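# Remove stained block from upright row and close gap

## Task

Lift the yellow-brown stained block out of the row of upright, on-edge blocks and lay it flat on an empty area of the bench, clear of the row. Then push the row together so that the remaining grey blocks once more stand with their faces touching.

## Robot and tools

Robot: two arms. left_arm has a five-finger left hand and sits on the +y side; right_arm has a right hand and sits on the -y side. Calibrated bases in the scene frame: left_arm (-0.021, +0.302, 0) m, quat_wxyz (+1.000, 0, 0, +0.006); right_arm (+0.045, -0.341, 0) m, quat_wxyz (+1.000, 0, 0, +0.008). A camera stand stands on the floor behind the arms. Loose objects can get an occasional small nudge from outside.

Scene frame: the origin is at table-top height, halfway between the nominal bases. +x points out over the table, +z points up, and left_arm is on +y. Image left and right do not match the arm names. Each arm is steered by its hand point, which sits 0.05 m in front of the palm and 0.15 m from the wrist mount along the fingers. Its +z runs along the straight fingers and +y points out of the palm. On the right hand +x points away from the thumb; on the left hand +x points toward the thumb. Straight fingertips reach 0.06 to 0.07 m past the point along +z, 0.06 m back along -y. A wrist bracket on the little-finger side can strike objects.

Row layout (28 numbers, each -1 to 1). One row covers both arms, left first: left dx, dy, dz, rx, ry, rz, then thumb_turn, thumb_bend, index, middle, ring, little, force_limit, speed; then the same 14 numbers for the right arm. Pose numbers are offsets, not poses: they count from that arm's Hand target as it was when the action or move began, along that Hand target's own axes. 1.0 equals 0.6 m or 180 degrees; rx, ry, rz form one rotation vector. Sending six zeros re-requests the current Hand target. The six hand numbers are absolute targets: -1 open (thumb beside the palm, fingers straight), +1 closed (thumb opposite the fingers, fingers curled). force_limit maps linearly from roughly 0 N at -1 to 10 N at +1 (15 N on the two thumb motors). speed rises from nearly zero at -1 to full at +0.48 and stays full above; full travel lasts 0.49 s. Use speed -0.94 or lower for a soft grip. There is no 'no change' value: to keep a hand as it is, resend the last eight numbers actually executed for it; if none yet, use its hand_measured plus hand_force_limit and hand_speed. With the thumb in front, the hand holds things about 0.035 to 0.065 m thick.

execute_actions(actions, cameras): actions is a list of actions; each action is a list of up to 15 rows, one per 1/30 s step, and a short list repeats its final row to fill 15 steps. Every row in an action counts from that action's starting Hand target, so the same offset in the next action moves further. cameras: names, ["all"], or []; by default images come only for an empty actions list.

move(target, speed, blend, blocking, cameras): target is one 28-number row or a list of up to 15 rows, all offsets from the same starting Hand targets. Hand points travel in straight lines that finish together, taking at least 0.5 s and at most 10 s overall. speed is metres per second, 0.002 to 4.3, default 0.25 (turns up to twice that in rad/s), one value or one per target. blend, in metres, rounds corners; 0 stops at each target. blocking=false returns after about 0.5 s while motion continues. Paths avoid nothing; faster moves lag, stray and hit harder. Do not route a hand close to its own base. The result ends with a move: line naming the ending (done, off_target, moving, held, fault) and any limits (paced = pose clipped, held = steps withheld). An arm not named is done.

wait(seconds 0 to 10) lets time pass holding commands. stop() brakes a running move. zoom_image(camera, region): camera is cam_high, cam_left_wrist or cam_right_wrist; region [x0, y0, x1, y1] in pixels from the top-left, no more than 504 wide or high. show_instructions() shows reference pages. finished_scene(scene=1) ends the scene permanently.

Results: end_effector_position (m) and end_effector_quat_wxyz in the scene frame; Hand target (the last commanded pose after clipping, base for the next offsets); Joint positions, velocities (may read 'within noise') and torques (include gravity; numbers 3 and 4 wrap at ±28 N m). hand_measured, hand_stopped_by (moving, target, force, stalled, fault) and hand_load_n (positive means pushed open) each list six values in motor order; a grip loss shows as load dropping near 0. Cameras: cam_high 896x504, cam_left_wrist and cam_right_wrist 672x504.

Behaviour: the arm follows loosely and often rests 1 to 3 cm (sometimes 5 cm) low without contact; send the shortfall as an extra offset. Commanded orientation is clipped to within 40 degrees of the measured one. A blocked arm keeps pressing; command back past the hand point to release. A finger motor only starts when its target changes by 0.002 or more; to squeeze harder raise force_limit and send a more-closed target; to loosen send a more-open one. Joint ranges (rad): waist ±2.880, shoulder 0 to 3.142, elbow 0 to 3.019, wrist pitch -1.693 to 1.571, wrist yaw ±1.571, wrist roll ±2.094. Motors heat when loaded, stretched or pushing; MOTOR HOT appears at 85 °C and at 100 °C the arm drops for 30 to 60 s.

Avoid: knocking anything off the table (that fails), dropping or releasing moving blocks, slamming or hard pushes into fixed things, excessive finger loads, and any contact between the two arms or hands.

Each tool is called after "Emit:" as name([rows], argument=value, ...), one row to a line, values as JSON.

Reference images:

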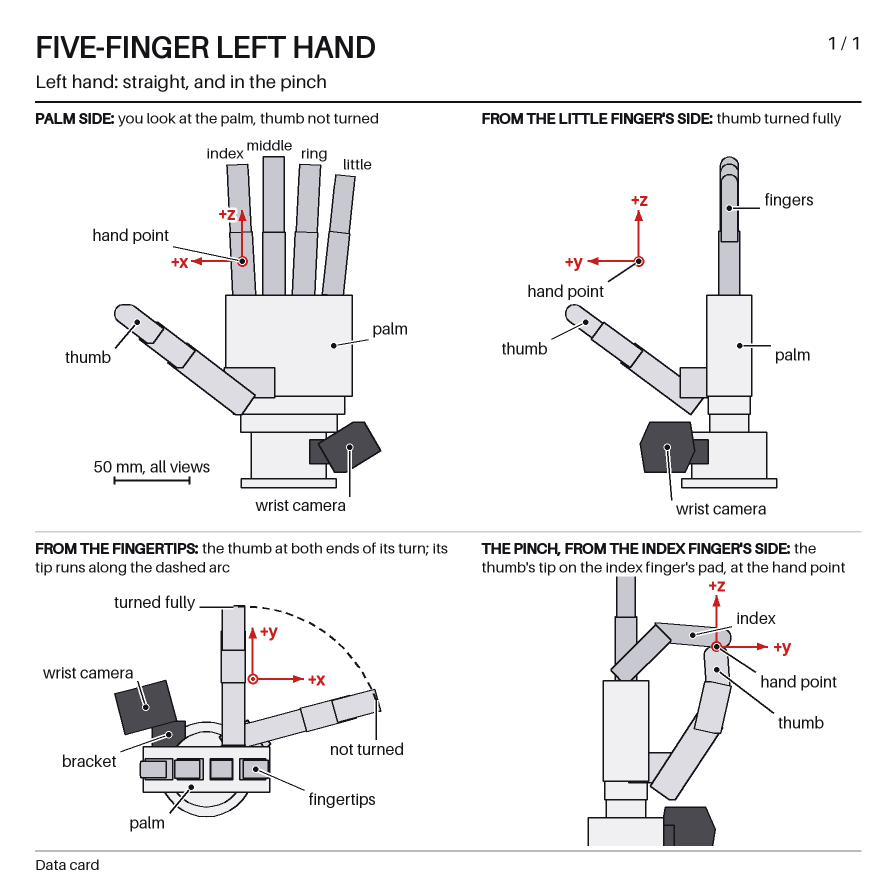

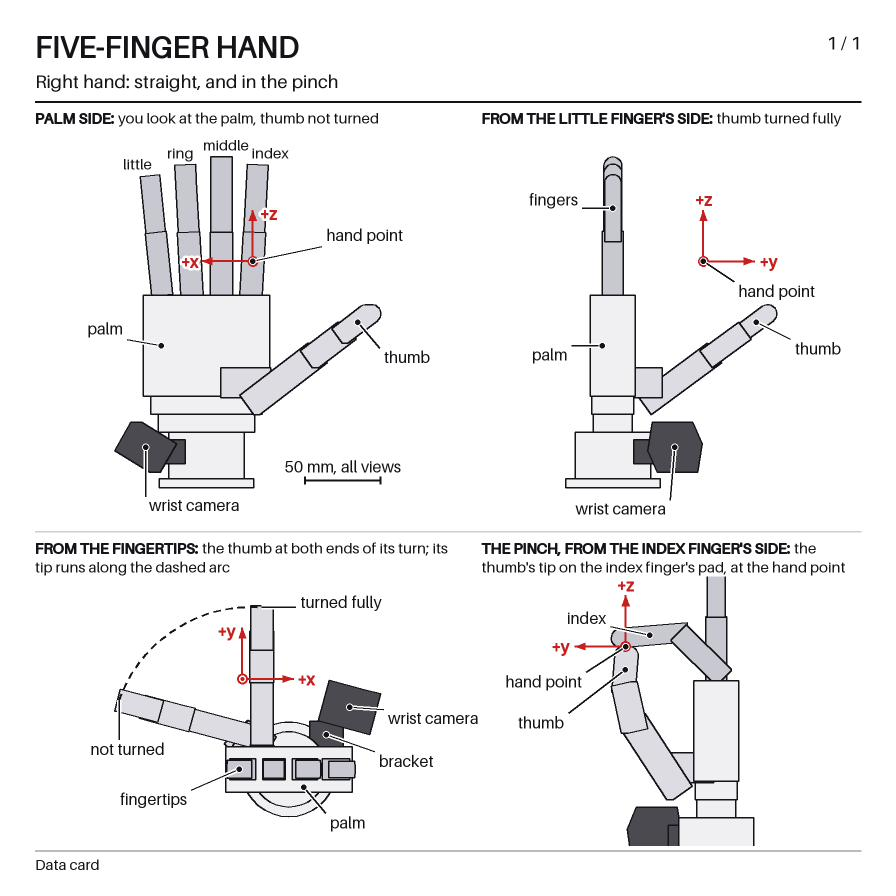

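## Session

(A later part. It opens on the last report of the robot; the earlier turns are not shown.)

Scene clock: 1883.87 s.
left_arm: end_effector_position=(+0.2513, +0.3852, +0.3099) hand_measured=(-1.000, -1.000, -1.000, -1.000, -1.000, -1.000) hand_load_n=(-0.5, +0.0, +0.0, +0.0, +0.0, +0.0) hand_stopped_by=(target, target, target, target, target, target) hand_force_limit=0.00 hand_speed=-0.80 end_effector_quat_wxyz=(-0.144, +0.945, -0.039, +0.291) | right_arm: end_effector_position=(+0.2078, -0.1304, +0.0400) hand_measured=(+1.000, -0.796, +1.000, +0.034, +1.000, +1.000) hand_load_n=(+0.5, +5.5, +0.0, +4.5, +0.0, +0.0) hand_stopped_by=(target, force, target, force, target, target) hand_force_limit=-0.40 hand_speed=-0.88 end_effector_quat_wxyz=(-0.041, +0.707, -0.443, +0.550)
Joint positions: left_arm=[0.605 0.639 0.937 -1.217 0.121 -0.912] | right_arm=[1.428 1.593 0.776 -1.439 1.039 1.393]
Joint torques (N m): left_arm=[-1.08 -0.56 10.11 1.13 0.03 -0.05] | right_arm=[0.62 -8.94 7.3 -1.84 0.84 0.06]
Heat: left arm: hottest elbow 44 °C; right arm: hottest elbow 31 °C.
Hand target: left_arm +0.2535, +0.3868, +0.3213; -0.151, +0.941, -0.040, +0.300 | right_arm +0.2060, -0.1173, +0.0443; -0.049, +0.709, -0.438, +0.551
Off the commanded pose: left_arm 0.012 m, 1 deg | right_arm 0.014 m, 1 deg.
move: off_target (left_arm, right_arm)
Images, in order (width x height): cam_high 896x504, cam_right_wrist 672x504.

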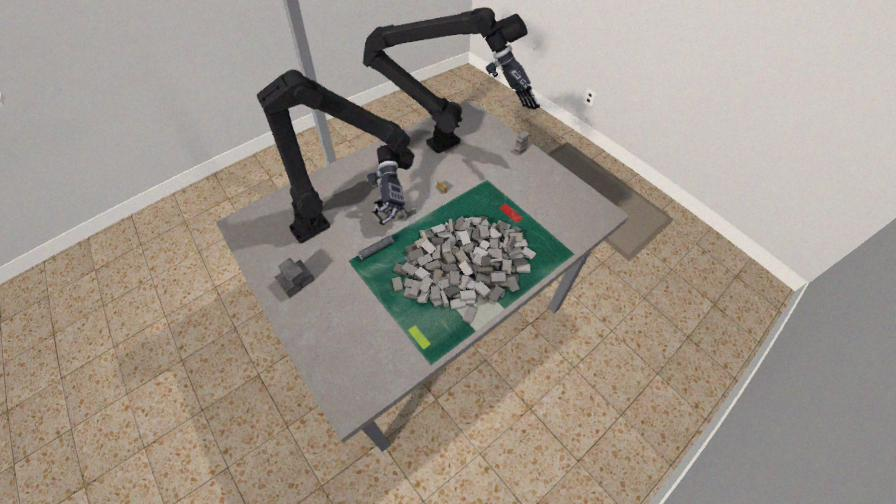

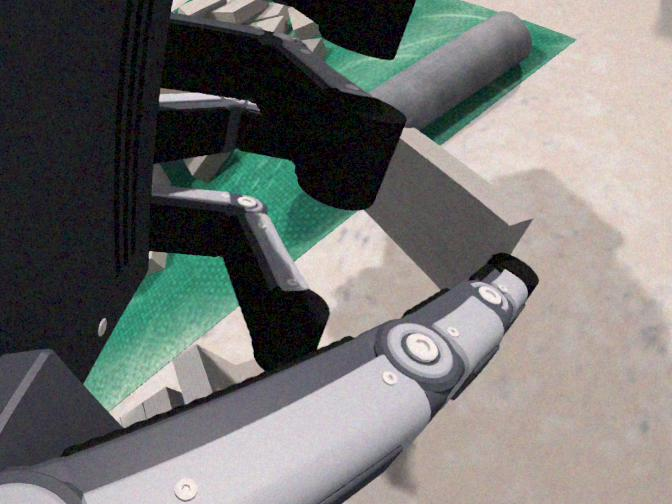

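Emit:
move([
  [0,0,0,0,0,0,-1,-1,-1,-1,-1,-1,0,-0.8,-0.0238,0.029,0.0182,0,0,0,1,-0.75,1,0.5,1,1,-0.4,-0.88],
  [0,0,0,0,0,0,-1,-1,-1,-1,-1,-1,0,-0.8,-0.0533,0.0307,0.0193,0,0,0,1,-0.75,1,0.5,1,1,-0.4,-0.88],
], speed=[0.08, 0.03], blend=[0.003, 0], cameras=["cam_high", "cam_right_wrist"])

Emit:
zoom_image(camera="cam_right_wrist", region=[260, 70, 600, 400])

Emit:
zoom_image(camera="cam_high", region=[340, 170, 460, 260])

Scene clock: 1906.20 s.
left_arm: end_effector_position=(+0.2513, +0.3852, +0.3099) hand_measured=(-1.000, -1.000, -1.000, -1.000, -1.000, -1.000) hand_load_n=(+0.0, +0.0, +0.0, +0.0, +0.0, +0.0) hand_stopped_by=(target, target, target, target, target, target) hand_force_limit=0.00 hand_speed=-0.80 end_effector_quat_wxyz=(-0.144, +0.945, -0.039, +0.291) | right_arm: end_effector_position=(+0.2073, -0.1256, +0.0086) hand_measured=(+1.000, -0.796, +1.000, +0.034, +1.000, +1.000) hand_load_n=(-0.5, +5.5, +0.0, +5.0, +0.0, +0.0) hand_stopped_by=(target, force, target, force, target, target) hand_force_limit=-0.40 hand_speed=-0.88 end_effector_quat_wxyz=(-0.035, +0.708, -0.437, +0.554)
Joint positions: left_arm=[0.605 0.639 0.937 -1.217 0.121 -0.912] | right_arm=[1.433 1.694 0.776 -1.364 1.039 1.403]
Joint torques (N m): left_arm=[-1.38 -0.44 10.09 1.24 0.02 -0.03] | right_arm=[0.62 -9.58 5.94 -0.64 0.63 0.08]
Heat: left arm: hottest elbow 44 °C; right arm: hottest elbow 31 °C.
Hand target: left_arm +0.2535, +0.3868, +0.3213; -0.151, +0.941, -0.040, +0.300 | right_arm +0.2048, -0.1117, +0.0061; -0.049, +0.709, -0.438, +0.551
Off the commanded pose: left_arm 0.012 m, 1 deg | right_arm 0.014 m, 2 deg.
move: off_target (left_arm, right_arm)
Images, in order (width x height): cam_high 896x504, cam_right_wrist 672x504.

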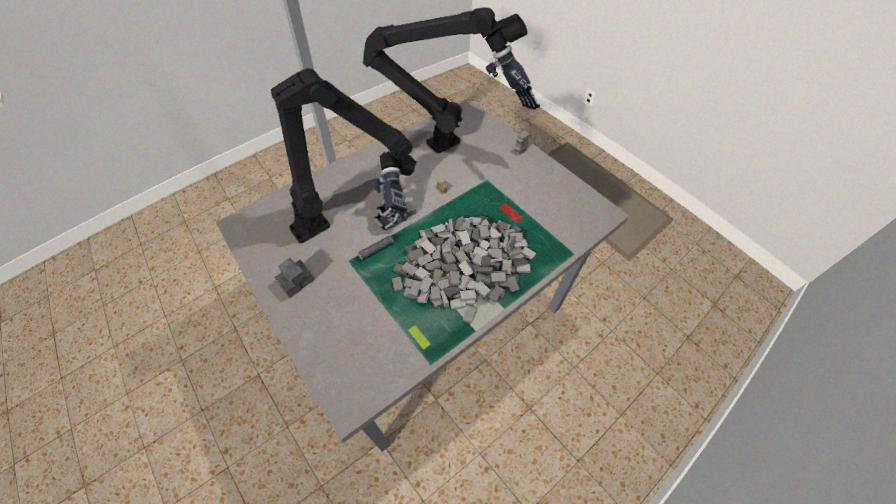

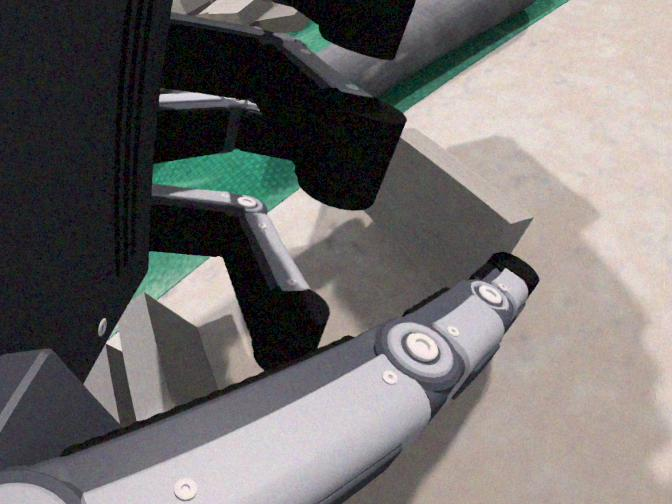

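Scaled by 1.482 from the camera's 672x504 image, which has a finer 960x720 frame.

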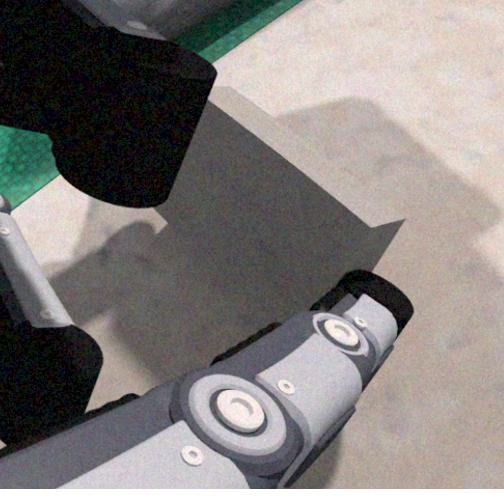

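Scaled by 4.200 from the camera's 896x504 image, which has a finer 1280x720 frame.

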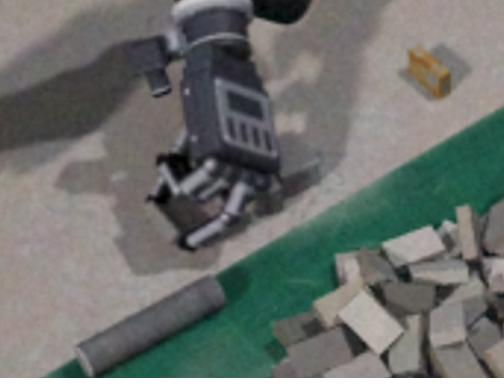

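Emit:
move(target=[0,0,0,0,0,0,-1,-1,-1,-1,-1,-1,0,-0.8,-0.017,-0.0095,-0.0065,0,0,0,1,-0.75,1,0.5,1,1,-0.4,-0.88], speed=0.03, cameras=["cam_right_wrist"])

Emit:
zoom_image(camera="cam_right_wrist", region=[260, 70, 600, 400])

Scene clock: 1916.13 s.
left_arm: end_effector_position=(+0.2513, +0.3852, +0.3099) hand_measured=(-1.000, -1.000, -1.000, -1.000, -1.000, -1.000) hand_load_n=(+0.0, +0.0, +0.0, +0.0, +0.0, +0.0) hand_stopped_by=(target, target, target, target, target, target) hand_force_limit=0.00 hand_speed=-0.80 end_effector_quat_wxyz=(-0.144, +0.945, -0.039, +0.291) | right_arm: end_effector_position=(+0.2078, -0.1149, +0.0050) hand_measured=(+1.000, -0.796, +1.000, +0.034, +1.000, +1.000) hand_load_n=(+0.5, +5.5, +0.0, +4.5, +0.0, +0.0) hand_stopped_by=(target, force, target, force, target, target) hand_force_limit=-0.40 hand_speed=-0.88 end_effector_quat_wxyz=(-0.036, +0.709, -0.435, +0.554)
Joint positions: left_arm=[0.605 0.639 0.937 -1.217 0.121 -0.912] | right_arm=[1.437 1.724 0.804 -1.364 1.039 1.403]
Joint torques (N m): left_arm=[-1.32 -0.32 10.06 1.2 0.04 -0.02] | right_arm=[0.62 -9.82 6.38 -1.02 0.5 0.13]
Heat: left arm: hottest elbow 44 °C; right arm: hottest elbow 31 °C.
Hand target: left_arm +0.2535, +0.3868, +0.3213; -0.151, +0.941, -0.040, +0.300 | right_arm +0.2046, -0.0998, +0.0031; -0.049, +0.709, -0.438, +0.551
Off the commanded pose: left_arm 0.012 m, 1 deg | right_arm 0.016 m, 2 deg.
move: off_target (left_arm, right_arm)
Images, in order (width x height): cam_right_wrist 672x504.

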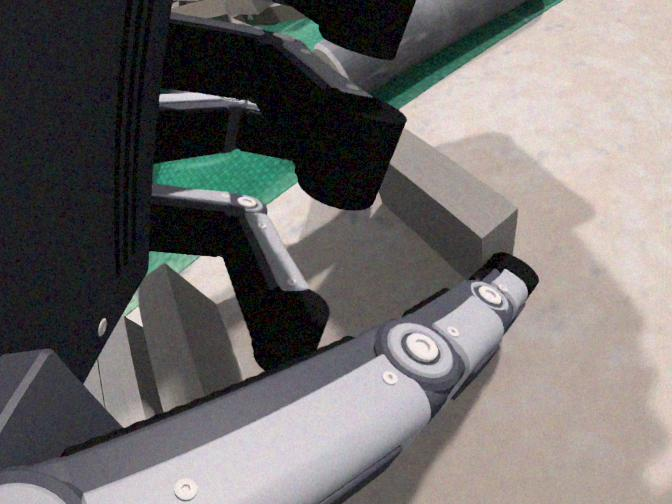

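Scaled by 1.482 from the camera's 672x504 image, which has a finer 960x720 frame.

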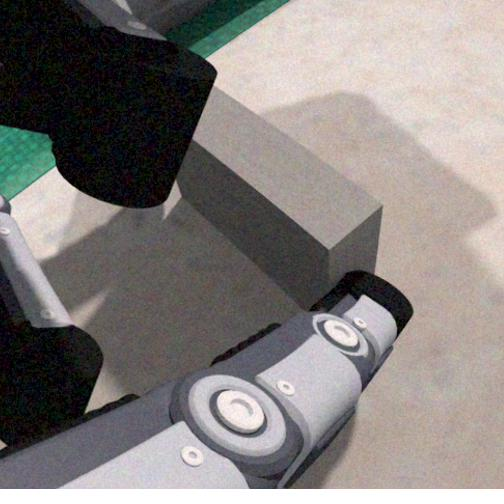

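Emit:
move([
  [0,0,0,0,0,0,-1,-1,-1,-1,-1,-1,0,-0.8,0.0192,0.0106,0.0138,0,0,0,1,-0.93,1,-0.18,1,1,-0.4,-0.88],
  [0,0,0,0,0,0,-1,-1,-1,-1,-1,-1,0,-0.8,0.0757,-0.0402,-0.0217,0,0,0,1,-0.93,1,-0.18,1,1,-0.4,-0.88],
], speed=0.05, cameras=["cam_high", "cam_right_wrist"])

Emit:
zoom_image(camera="cam_right_wrist", region=[100, 100, 600, 500])

Scene clock: 1942.67 s.
left_arm: end_effector_position=(+0.2513, +0.3852, +0.3099) hand_measured=(-1.000, -1.000, -1.000, -1.000, -1.000, -1.000) hand_load_n=(+0.0, +0.0, +0.0, +0.0, +0.0, +0.0) hand_stopped_by=(target, target, target, target, target, target) hand_force_limit=0.00 hand_speed=-0.80 end_effector_quat_wxyz=(-0.144, +0.945, -0.039, +0.291) | right_arm: end_effector_position=(+0.2084, -0.1214, +0.0470) hand_measured=(+1.000, -0.930, +1.000, -0.180, +1.000, +1.000) hand_load_n=(+0.5, +0.0, +0.0, +0.0, +0.0, +0.0) hand_stopped_by=(target, target, target, target, target, target) hand_force_limit=-0.40 hand_speed=-0.88 end_effector_quat_wxyz=(-0.042, +0.708, -0.435, +0.555)
Joint positions: left_arm=[0.605 0.639 0.937 -1.217 0.121 -0.912] | right_arm=[1.437 1.607 0.807 -1.477 1.048 1.403]
Joint torques (N m): left_arm=[-1.26 -0.62 10.13 1.28 0.03 -0.07] | right_arm=[-0.32 -11.16 7.23 -1.78 0.51 -0.09]
Heat: left arm: hottest elbow 44 °C; right arm: hottest elbow 30 °C.
Hand target: left_arm +0.2535, +0.3868, +0.3213; -0.151, +0.941, -0.040, +0.300 | right_arm +0.2081, -0.1103, +0.0550; -0.049, +0.709, -0.438, +0.551
Off the commanded pose: left_arm 0.012 m, 1 deg | right_arm 0.014 m, 1 deg.
move: off_target (left_arm, right_arm)
Images, in order (width x height): cam_high 896x504, cam_right_wrist 672x504.

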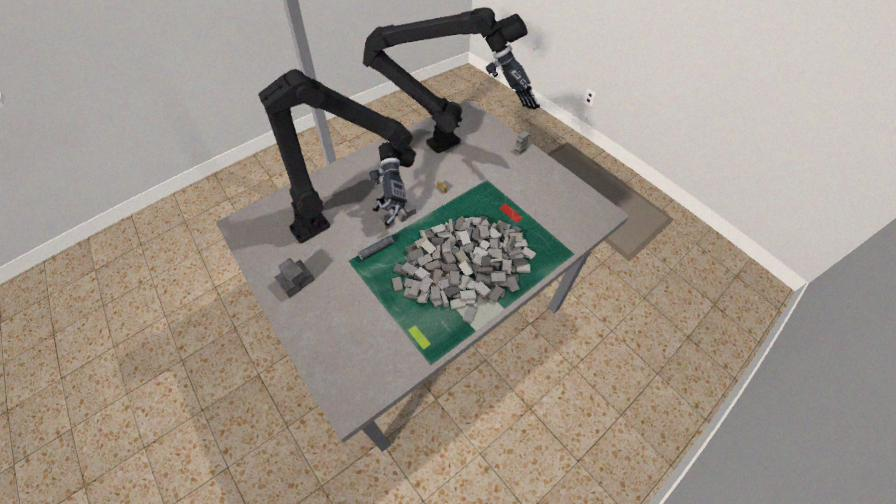

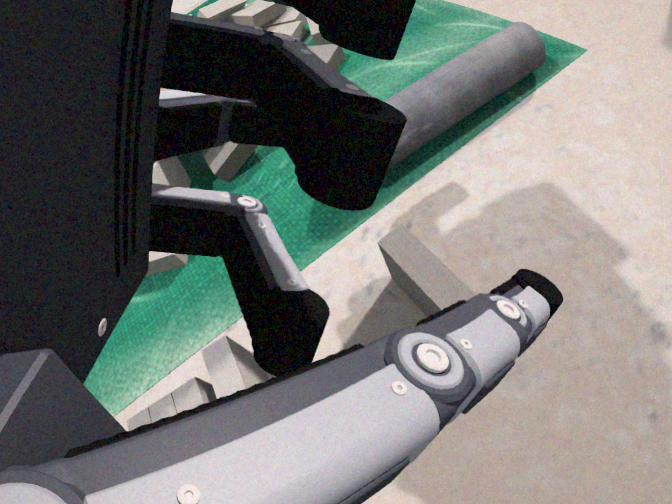

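Scaled by 1.008 from the camera's 672x504 image, which has a finer 960x720 frame.

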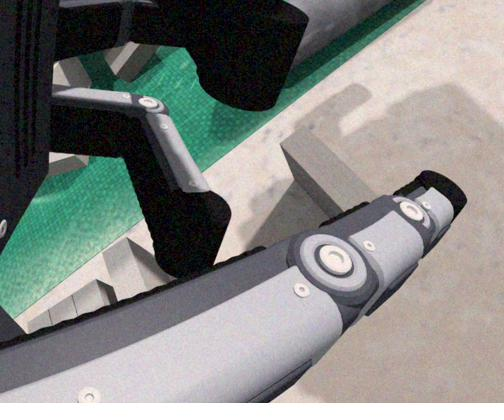

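Emit:
move(target=[0,0,0,0,0,0,-1,-1,-1,-1,-1,-1,0,-0.8,0.0212,-0.004,-0.001,0,-0.1786,0.2548,1,-0.93,1,-0.18,1,1,-0.4,-0.88], speed=0.15, cameras=["cam_high", "cam_right_wrist"])

Emit:
zoom_image(camera="cam_high", region=[340, 170, 460, 260])

Scene clock: 1956.50 s.
left_arm: end_effector_position=(+0.2513, +0.3852, +0.3099) hand_measured=(-1.000, -1.000, -1.000, -1.000, -1.000, -1.000) hand_load_n=(+0.0, +0.0, +0.0, +0.0, +0.0, +0.0) hand_stopped_by=(target, target, target, target, target, target) hand_force_limit=0.00 hand_speed=-0.80 end_effector_quat_wxyz=(-0.144, +0.945, -0.039, +0.291) | right_arm: end_effector_position=(+0.2047, -0.1171, +0.0637) hand_measured=(+1.000, -0.930, +1.000, -0.180, +1.000, +1.000) hand_load_n=(+0.0, +0.0, +0.0, +0.0, +0.0, +0.0) hand_stopped_by=(target, target, target, target, target, target) hand_force_limit=-0.40 hand_speed=-0.88 end_effector_quat_wxyz=(-0.370, +0.612, -0.642, +0.277)
Joint positions: left_arm=[0.605 0.639 0.937 -1.217 0.121 -0.912] | right_arm=[1.339 0.753 0.342 -0.722 0.886 1.192]
Joint torques (N m): left_arm=[-1.44 -0.56 10.14 1.21 0.04 -0.04] | right_arm=[-2.08 -2.49 8.03 1.63 0.54 -0.12]
Heat: left arm: hottest elbow 44 °C; right arm: hottest elbow 31 °C.
Hand target: left_arm +0.2535, +0.3868, +0.3213; -0.151, +0.941, -0.040, +0.300 | right_arm +0.2090, -0.1172, +0.0660; -0.373, +0.606, -0.646, +0.276
Off the commanded pose: left_arm 0.012 m, 1 deg | right_arm 0.005 m, 1 deg.
move: off_target (left_arm)
Images, in order (width x height): cam_high 896x504, cam_right_wrist 672x504.

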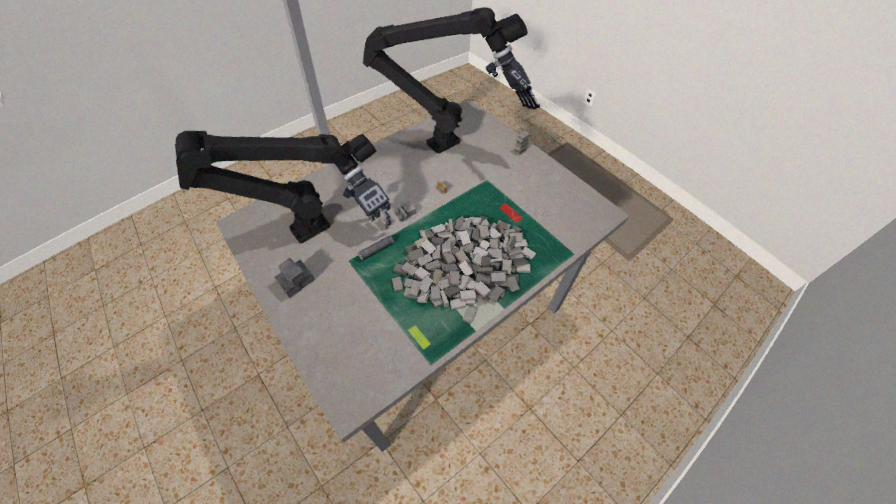

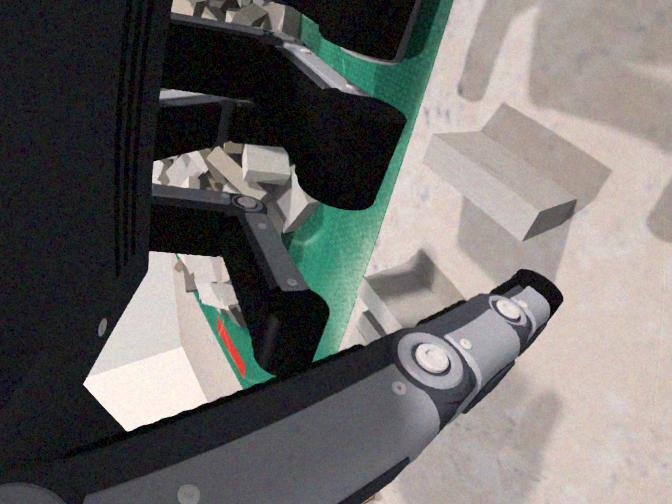

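Scaled by 4.200 from the camera's 896x504 image, which has a finer 1280x720 frame.

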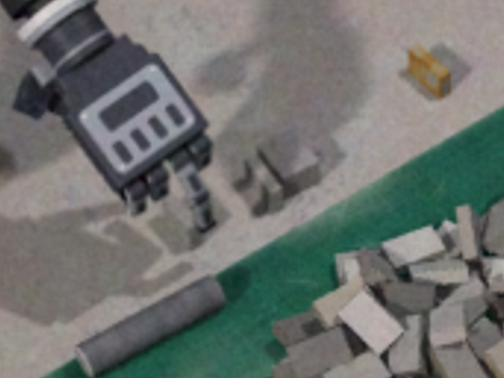

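Emit:
move(target=[0,0,0,0,0,0,-1,-1,-1,-1,-1,-1,0,-0.8,0.0087,0.0238,0.0201,0,0,0,1,-0.93,1,-0.2,1,1,-0.4,-0.88], speed=0.06, cameras=["cam_right_wrist"])

Emit:
zoom_image(camera="cam_right_wrist", region=[300, 70, 640, 400])

Scene clock: 1971.03 s.
left_arm: end_effector_position=(+0.2513, +0.3852, +0.3099) hand_measured=(-1.000, -1.000, -1.000, -1.000, -1.000, -1.000) hand_load_n=(+0.0, +0.0, +0.0, +0.0, +0.0, +0.0) hand_stopped_by=(target, target, target, target, target, target) hand_force_limit=0.00 hand_speed=-0.80 end_effector_quat_wxyz=(-0.144, +0.945, -0.039, +0.291) | right_arm: end_effector_position=(+0.2067, -0.1183, +0.0484) hand_measured=(+1.000, -0.930, +1.000, -0.200, +1.000, +1.000) hand_load_n=(+0.0, +0.0, +0.0, +0.0, +0.0, +0.0) hand_stopped_by=(target, target, target, target, target, target) hand_force_limit=-0.40 hand_speed=-0.88 end_effector_quat_wxyz=(-0.376, +0.608, -0.644, +0.273)
Joint positions: left_arm=[0.605 0.639 0.937 -1.217 0.121 -0.912] | right_arm=[1.326 0.767 0.296 -0.632 0.879 1.174]
Joint torques (N m): left_arm=[-1.38 -0.26 10.1 1.18 0.04 -0.04] | right_arm=[-2.02 -0.67 7.9 1.65 0.53 -0.1]
Heat: left arm: hottest elbow 44 °C; right arm: hottest elbow 31 °C.
Hand target: left_arm +0.2535, +0.3868, +0.3213; -0.151, +0.941, -0.040, +0.300 | right_arm +0.2107, -0.1196, +0.0468; -0.373, +0.606, -0.646, +0.276
Off the commanded pose: left_arm 0.012 m, 1 deg | right_arm 0.005 m, 1 deg.
move: off_target (left_arm)
Images, in order (width x height): cam_right_wrist 672x504.

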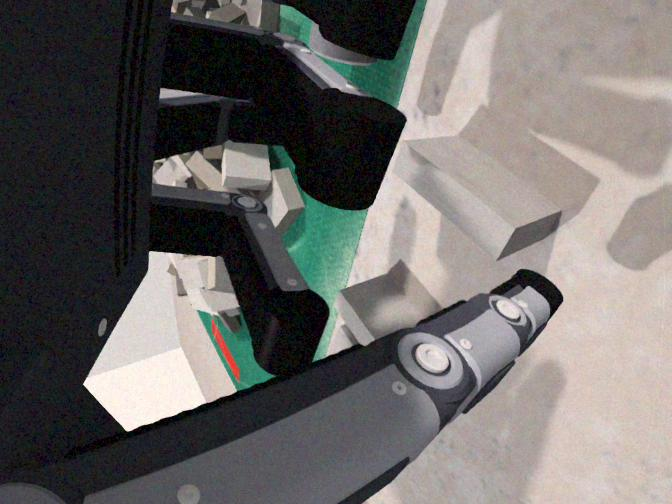

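Scaled by 1.482 from the camera's 672x504 image, which has a finer 960x720 frame.

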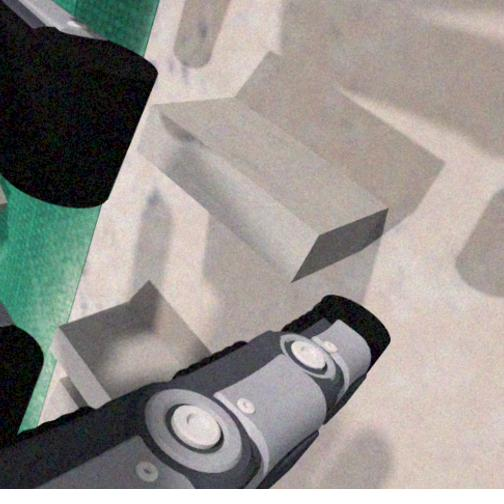

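Emit:
zoom_image(camera="cam_right_wrist", region=[385, 90, 615, 280])

Scaled by 2.191 from the camera's 672x504 image, which has a finer 960x720 frame.

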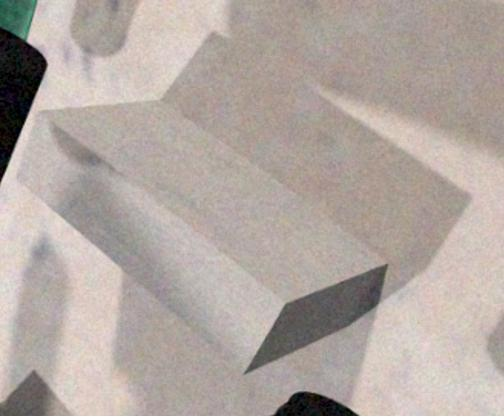

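Emit:
wait(seconds=0, cameras=["cam_high"])

Emit:
zoom_image(camera="cam_high", region=[365, 190, 425, 240])

Scene clock: 2053.53 s.
left_arm: end_effector_position=(+0.2513, +0.3852, +0.3099) hand_measured=(-1.000, -1.000, -1.000, -1.000, -1.000, -1.000) hand_load_n=(+0.0, +0.0, +0.0, +0.0, +0.0, +0.0) hand_stopped_by=(target, target, target, target, target, target) hand_force_limit=0.00 hand_speed=-0.80 end_effector_quat_wxyz=(-0.144, +0.945, -0.039, +0.291) | right_arm: end_effector_position=(+0.2067, -0.1183, +0.0485) hand_measured=(+1.000, -0.930, +1.000, -0.200, +1.000, +1.000) hand_load_n=(+0.0, +0.0, +0.0, +0.0, +0.0, +0.0) hand_stopped_by=(target, target, target, target, target, target) hand_force_limit=-0.40 hand_speed=-0.88 end_effector_quat_wxyz=(-0.376, +0.609, -0.643, +0.273)
Joint positions: left_arm=[0.605 0.639 0.937 -1.217 0.121 -0.912] | right_arm=[1.326 0.767 0.296 -0.631 0.879 1.174]
Joint torques (N m): left_arm=[-1.44 -0.38 10.09 1.26 0.02 -0.05] | right_arm=[-2.14 -0.91 7.87 1.69 0.53 -0.11]
Heat: left arm: hottest elbow 44 °C; right arm: hottest elbow 32 °C.
Hand target: left_arm +0.2535, +0.3868, +0.3213; -0.151, +0.941, -0.040, +0.300 | right_arm +0.2107, -0.1195, +0.0469; -0.373, +0.606, -0.646, +0.276
Off the commanded pose: left_arm 0.012 m, 1 deg | right_arm 0.005 m, 1 deg.
Images, in order (width x height): cam_high 896x504.

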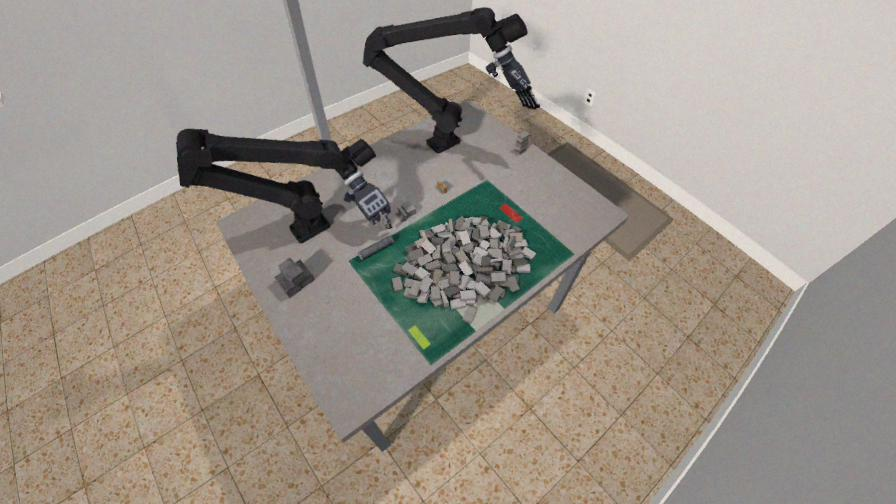

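Scaled by 8.400 from the camera's 896x504 image, which has a finer 1280x720 frame.

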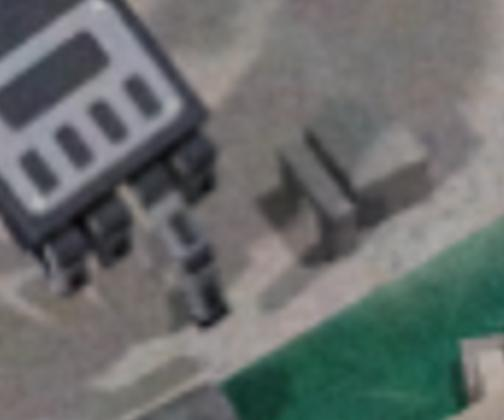

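Emit:
move(target=[0,0,0,0,0,0,-1,-1,-1,-1,-1,-1,0,-0.8,0.0068,0.0352,0.0247,0,0,0,1,-0.93,1,-0.2,1,1,-0.4,-0.88], speed=0.05, cameras=["cam_right_wrist"])

Emit:
zoom_image(camera="cam_right_wrist", region=[300, 70, 640, 400])

Scene clock: 2078.83 s.
left_arm: end_effector_position=(+0.2513, +0.3852, +0.3099) hand_measured=(-1.000, -1.000, -1.000, -1.000, -1.000, -1.000) hand_load_n=(+0.0, +0.0, +0.0, +0.0, +0.0, +0.0) hand_stopped_by=(target, target, target, target, target, target) hand_force_limit=0.00 hand_speed=-0.80 end_effector_quat_wxyz=(-0.144, +0.945, -0.039, +0.291) | right_arm: end_effector_position=(+0.2070, -0.1180, +0.0230) hand_measured=(+1.000, -0.930, +1.000, -0.200, +1.000, +1.000) hand_load_n=(+0.0, +0.0, +0.0, +0.0, +0.0, +0.0) hand_stopped_by=(target, target, target, target, target, target) hand_force_limit=-0.40 hand_speed=-0.88 end_effector_quat_wxyz=(-0.376, +0.608, -0.643, +0.273)
Joint positions: left_arm=[0.605 0.639 0.937 -1.217 0.121 -0.912] | right_arm=[1.326 0.846 0.246 -0.5 0.88 1.172]
Joint torques (N m): left_arm=[-1.14 -0.91 10.13 1.17 0.02 -0.03] | right_arm=[-2.08 -0.91 7.28 1.68 0.5 -0.1]
Heat: left arm: hottest elbow 44 °C; right arm: hottest elbow 32 °C.
Hand target: left_arm +0.2535, +0.3868, +0.3213; -0.151, +0.941, -0.040, +0.300 | right_arm +0.2107, -0.1199, +0.0206; -0.373, +0.606, -0.646, +0.276
Off the commanded pose: left_arm 0.012 m, 1 deg | right_arm 0.005 m, 1 deg.
move: off_target (left_arm)
Images, in order (width x height): cam_right_wrist 672x504.

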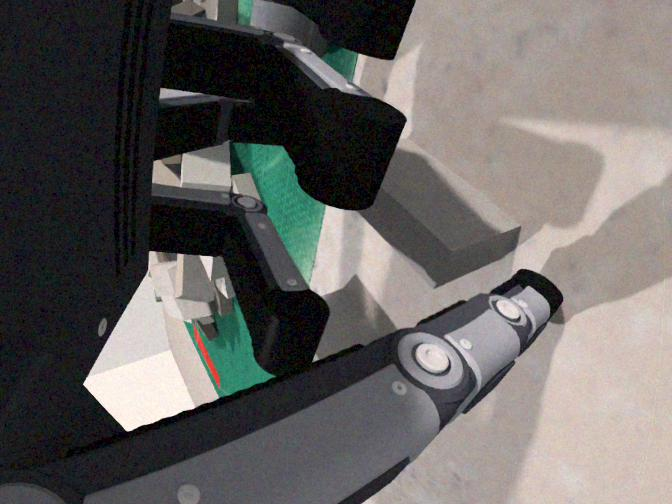

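Scaled by 1.482 from the camera's 672x504 image, which has a finer 960x720 frame.

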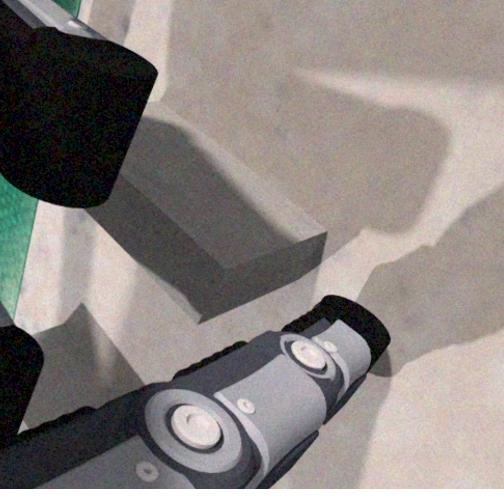

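Emit:
move(target=[0,0,0,0,0,0,-1,-1,-1,-1,-1,-1,0,-0.8,-0.0037,0.0007,-0.007,0,0,0,1,-0.78,1,0.5,1,1,-0.4,-0.88], speed=0.05, cameras=["cam_right_wrist"])

Emit:
zoom_image(camera="cam_right_wrist", region=[300, 70, 640, 400])

Scene clock: 2087.87 s.
left_arm: end_effector_position=(+0.2513, +0.3852, +0.3099) hand_measured=(-1.000, -1.000, -1.000, -1.000, -1.000, -1.000) hand_load_n=(+0.0, +0.0, +0.0, +0.0, +0.0, +0.0) hand_stopped_by=(target, target, target, target, target, target) hand_force_limit=0.00 hand_speed=-0.80 end_effector_quat_wxyz=(-0.144, +0.945, -0.039, +0.291) | right_arm: end_effector_position=(+0.2076, -0.1193, +0.0225) hand_measured=(+1.000, -0.808, +1.000, +0.042, +1.000, +1.000) hand_load_n=(+0.5, +6.0, +0.0, +5.0, +0.0, +0.0) hand_stopped_by=(target, force, target, force, target, target) hand_force_limit=-0.40 hand_speed=-0.88 end_effector_quat_wxyz=(-0.375, +0.607, -0.644, +0.276)
Joint positions: left_arm=[0.605 0.639 0.937 -1.217 0.121 -0.912] | right_arm=[1.326 0.849 0.246 -0.504 0.885 1.179]
Joint torques (N m): left_arm=[-1.26 -0.38 10.13 1.25 0.05 -0.02] | right_arm=[-0.44 -1.32 8.12 0.44 0.71 0.2]
Heat: left arm: hottest elbow 44 °C; right arm: hottest elbow 32 °C.
Hand target: left_arm +0.2535, +0.3868, +0.3213; -0.151, +0.941, -0.040, +0.300 | right_arm +0.2070, -0.1180, +0.0231; -0.373, +0.606, -0.646, +0.276
Off the commanded pose: left_arm 0.012 m, 1 deg | right_arm 0.001 m, 0 deg.
move: off_target (left_arm)
Images, in order (width x height): cam_right_wrist 672x504.

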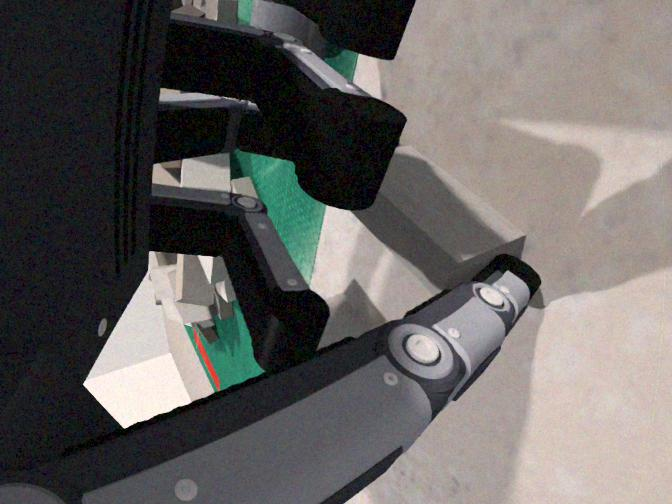

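Scaled by 1.482 from the camera's 672x504 image, which has a finer 960x720 frame.

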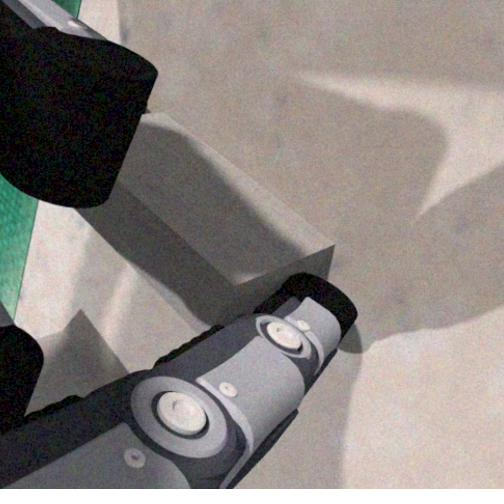

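Emit:
move([
  [0,0,0,0,0,0,-1,-1,-1,-1,-1,-1,0,-0.8,-0.0037,-0.0216,-0.0151,0,0,0,1,-0.78,1,0.5,1,1,-0.4,-0.88],
  [0,0,0,0,0,0,-1,-1,-1,-1,-1,-1,0,-0.8,-0.0613,-0.0108,-0.0137,0,0,0,1,-0.78,1,0.5,1,1,-0.4,-0.88],
], speed=[0.05, 0.08], blend=[0.004, 0], cameras=["cam_high", "cam_right_wrist"])

Emit:
zoom_image(camera="cam_right_wrist", region=[260, 70, 640, 430])

Emit:
zoom_image(camera="cam_high", region=[365, 190, 425, 240])

Scene clock: 2100.97 s.
left_arm: end_effector_position=(+0.2513, +0.3852, +0.3099) hand_measured=(-1.000, -1.000, -1.000, -1.000, -1.000, -1.000) hand_load_n=(+0.0, +0.0, +0.0, +0.0, +0.0, +0.0) hand_stopped_by=(target, target, target, target, target, target) hand_force_limit=0.00 hand_speed=-0.80 end_effector_quat_wxyz=(-0.144, +0.945, -0.039, +0.291) | right_arm: end_effector_position=(+0.2025, -0.1061, +0.0215) hand_measured=(+1.000, -0.808, +1.000, +0.042, +1.000, +1.000) hand_load_n=(+0.0, +6.0, +0.0, +5.0, +0.0, +0.0) hand_stopped_by=(target, force, target, force, target, target) hand_force_limit=-0.40 hand_speed=-0.88 end_effector_quat_wxyz=(-0.354, +0.615, -0.642, +0.289)
Joint positions: left_arm=[0.605 0.639 0.937 -1.217 0.121 -0.912] | right_arm=[1.37 0.963 0.314 -0.573 0.904 1.258]
Joint torques (N m): left_arm=[-1.55 -0.44 10.14 1.18 0.04 -0.04] | right_arm=[0.56 -2.43 10.67 0.84 0.91 0.2]
Heat: left arm: hottest elbow 44 °C; right arm: hottest elbow 32 °C.
Hand target: left_arm +0.2535, +0.3868, +0.3213; -0.151, +0.941, -0.040, +0.300 | right_arm +0.2035, -0.0832, +0.0383; -0.373, +0.606, -0.646, +0.276
Off the commanded pose: left_arm 0.012 m, 1 deg | right_arm 0.029 m, 3 deg.
move: off_target (left_arm, right_arm)
Images, in order (width x height): cam_high 896x504, cam_right_wrist 672x504.

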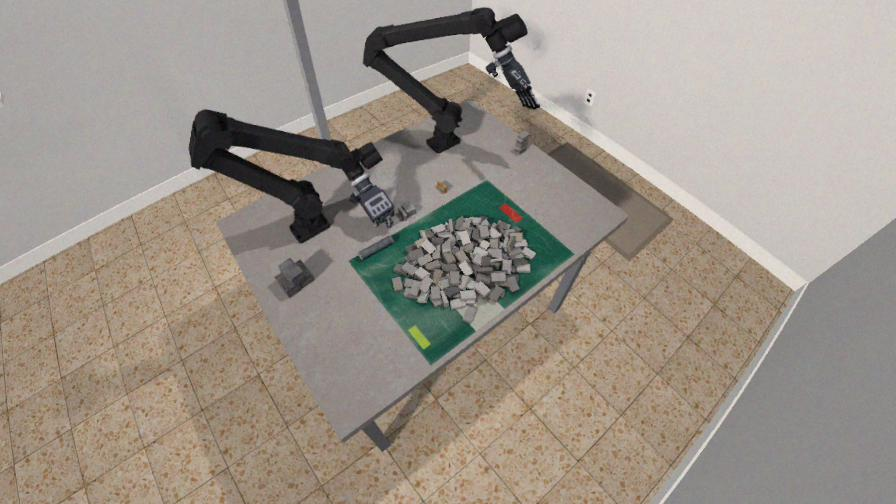

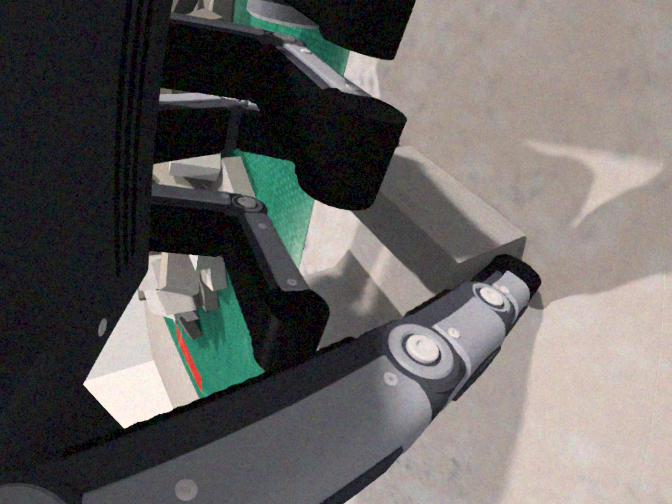

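Scaled by 1.326 from the camera's 672x504 image, which has a finer 960x720 frame.

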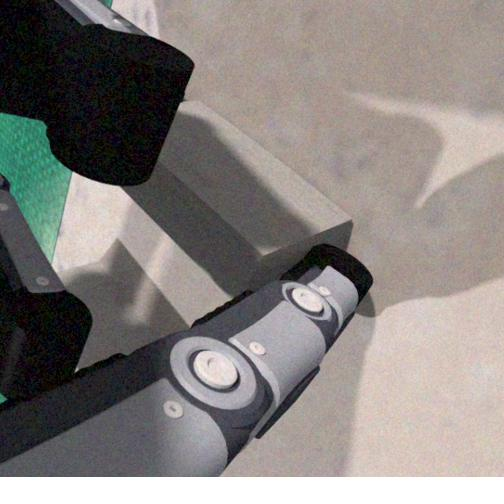

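Scaled by 8.400 from the camera's 896x504 image, which has a finer 1280x720 frame.

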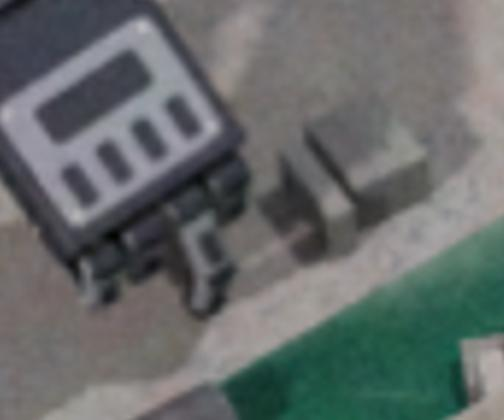

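Emit:
move(target=[0,0,0,0,0,0,-1,-1,-1,-1,-1,-1,0,-0.8,0,0,0,0,0,0,1,-0.78,1,0.5,1,1,-0.4,-0.88], speed=0.05, cameras=["cam_right_wrist"])

Scene clock: 2104.67 s.
left_arm: end_effector_position=(+0.2513, +0.3852, +0.3099) hand_measured=(-1.000, -1.000, -1.000, -1.000, -1.000, -1.000) hand_load_n=(+0.0, -0.5, +0.0, +0.0, +0.0, +0.0) hand_stopped_by=(target, target, target, target, target, target) hand_force_limit=0.00 hand_speed=-0.80 end_effector_quat_wxyz=(-0.144, +0.945, -0.039, +0.291) | right_arm: end_effector_position=(+0.2025, -0.1062, +0.0214) hand_measured=(+1.000, -0.808, +1.000, +0.042, +1.000, +1.000) hand_load_n=(+0.5, +6.0, +0.0, +5.0, +0.0, +0.0) hand_stopped_by=(target, force, target, force, target, target) hand_force_limit=-0.40 hand_speed=-0.88 end_effector_quat_wxyz=(-0.354, +0.615, -0.643, +0.290)
Joint positions: left_arm=[0.605 0.639 0.937 -1.217 0.121 -0.912] | right_arm=[1.37 0.963 0.314 -0.573 0.904 1.259]
Joint torques (N m): left_arm=[-1.08 -0.67 10.17 1.2 0.03 -0.04] | right_arm=[0.38 -2.55 10.7 0.85 0.9 0.18]
Heat: left arm: hottest elbow 44 °C; right arm: hottest elbow 33 °C.
Hand target: left_arm +0.2535, +0.3868, +0.3213; -0.151, +0.941, -0.040, +0.300 | right_arm +0.2035, -0.0832, +0.0383; -0.373, +0.606, -0.646, +0.276
Off the commanded pose: left_arm 0.012 m, 1 deg | right_arm 0.029 m, 3 deg.
move: off_target (left_arm, right_arm)
Images, in order (width x height): cam_right_wrist 672x504.

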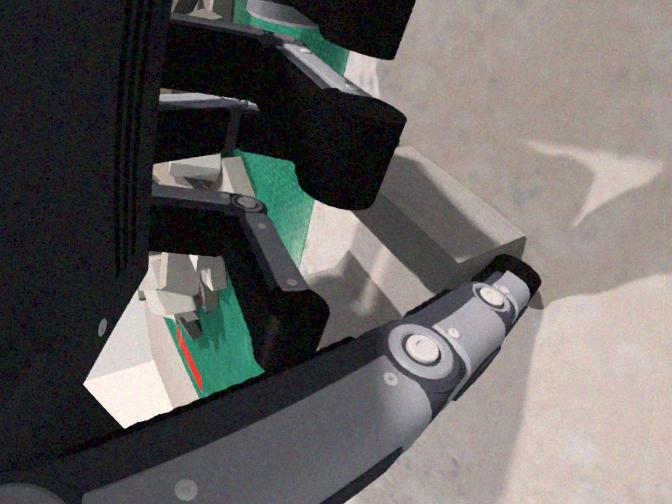

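Emit:
move(target=[0,0,0,0,0,0,-1,-1,-1,-1,-1,-1,0,-0.8,-0.0139,-0.0175,-0.0123,0,0,0,1,-0.78,1,0.5,1,1,-0.4,-0.88], speed=0.05, cameras=["cam_right_wrist"])

Emit:
zoom_image(camera="cam_right_wrist", region=[260, 70, 640, 430])

Scene clock: 2110.87 s.
left_arm: end_effector_position=(+0.2513, +0.3852, +0.3099) hand_measured=(-1.000, -1.000, -1.000, -1.000, -1.000, -1.000) hand_load_n=(-0.5, +0.0, +0.0, +0.0, +0.0, +0.0) hand_stopped_by=(target, target, target, target, target, target) hand_force_limit=0.00 hand_speed=-0.80 end_effector_quat_wxyz=(-0.144, +0.945, -0.039, +0.291) | right_arm: end_effector_position=(+0.2037, -0.0981, +0.0329) hand_measured=(+1.000, -0.808, +1.000, +0.042, +1.000, +1.000) hand_load_n=(+0.5, +6.0, +0.0, +5.0, +0.0, +0.0) hand_stopped_by=(target, force, target, force, target, target) hand_force_limit=-0.40 hand_speed=-0.88 end_effector_quat_wxyz=(-0.354, +0.614, -0.643, +0.290)
Joint positions: left_arm=[0.605 0.639 0.937 -1.217 0.121 -0.912] | right_arm=[1.372 0.963 0.352 -0.613 0.905 1.264]
Joint torques (N m): left_arm=[-1.44 -0.32 10.1 1.24 0.03 -0.04] | right_arm=[0.62 -3.43 10.93 0.39 0.9 0.15]
Heat: left arm: hottest elbow 44 °C; right arm: hottest elbow 33 °C.
Hand target: left_arm +0.2535, +0.3868, +0.3213; -0.151, +0.941, -0.040, +0.300 | right_arm +0.2035, -0.0768, +0.0522; -0.373, +0.606, -0.646, +0.276
Off the commanded pose: left_arm 0.012 m, 1 deg | right_arm 0.029 m, 3 deg.
move: off_target (left_arm, right_arm)
Images, in order (width x height): cam_right_wrist 672x504.

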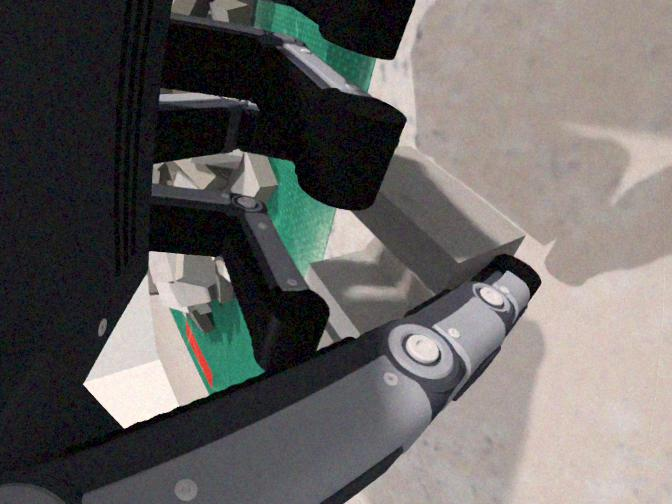

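Scaled by 1.326 from the camera's 672x504 image, which has a finer 960x720 frame.

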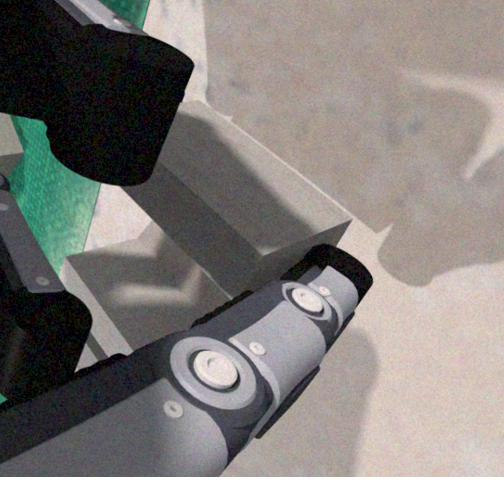

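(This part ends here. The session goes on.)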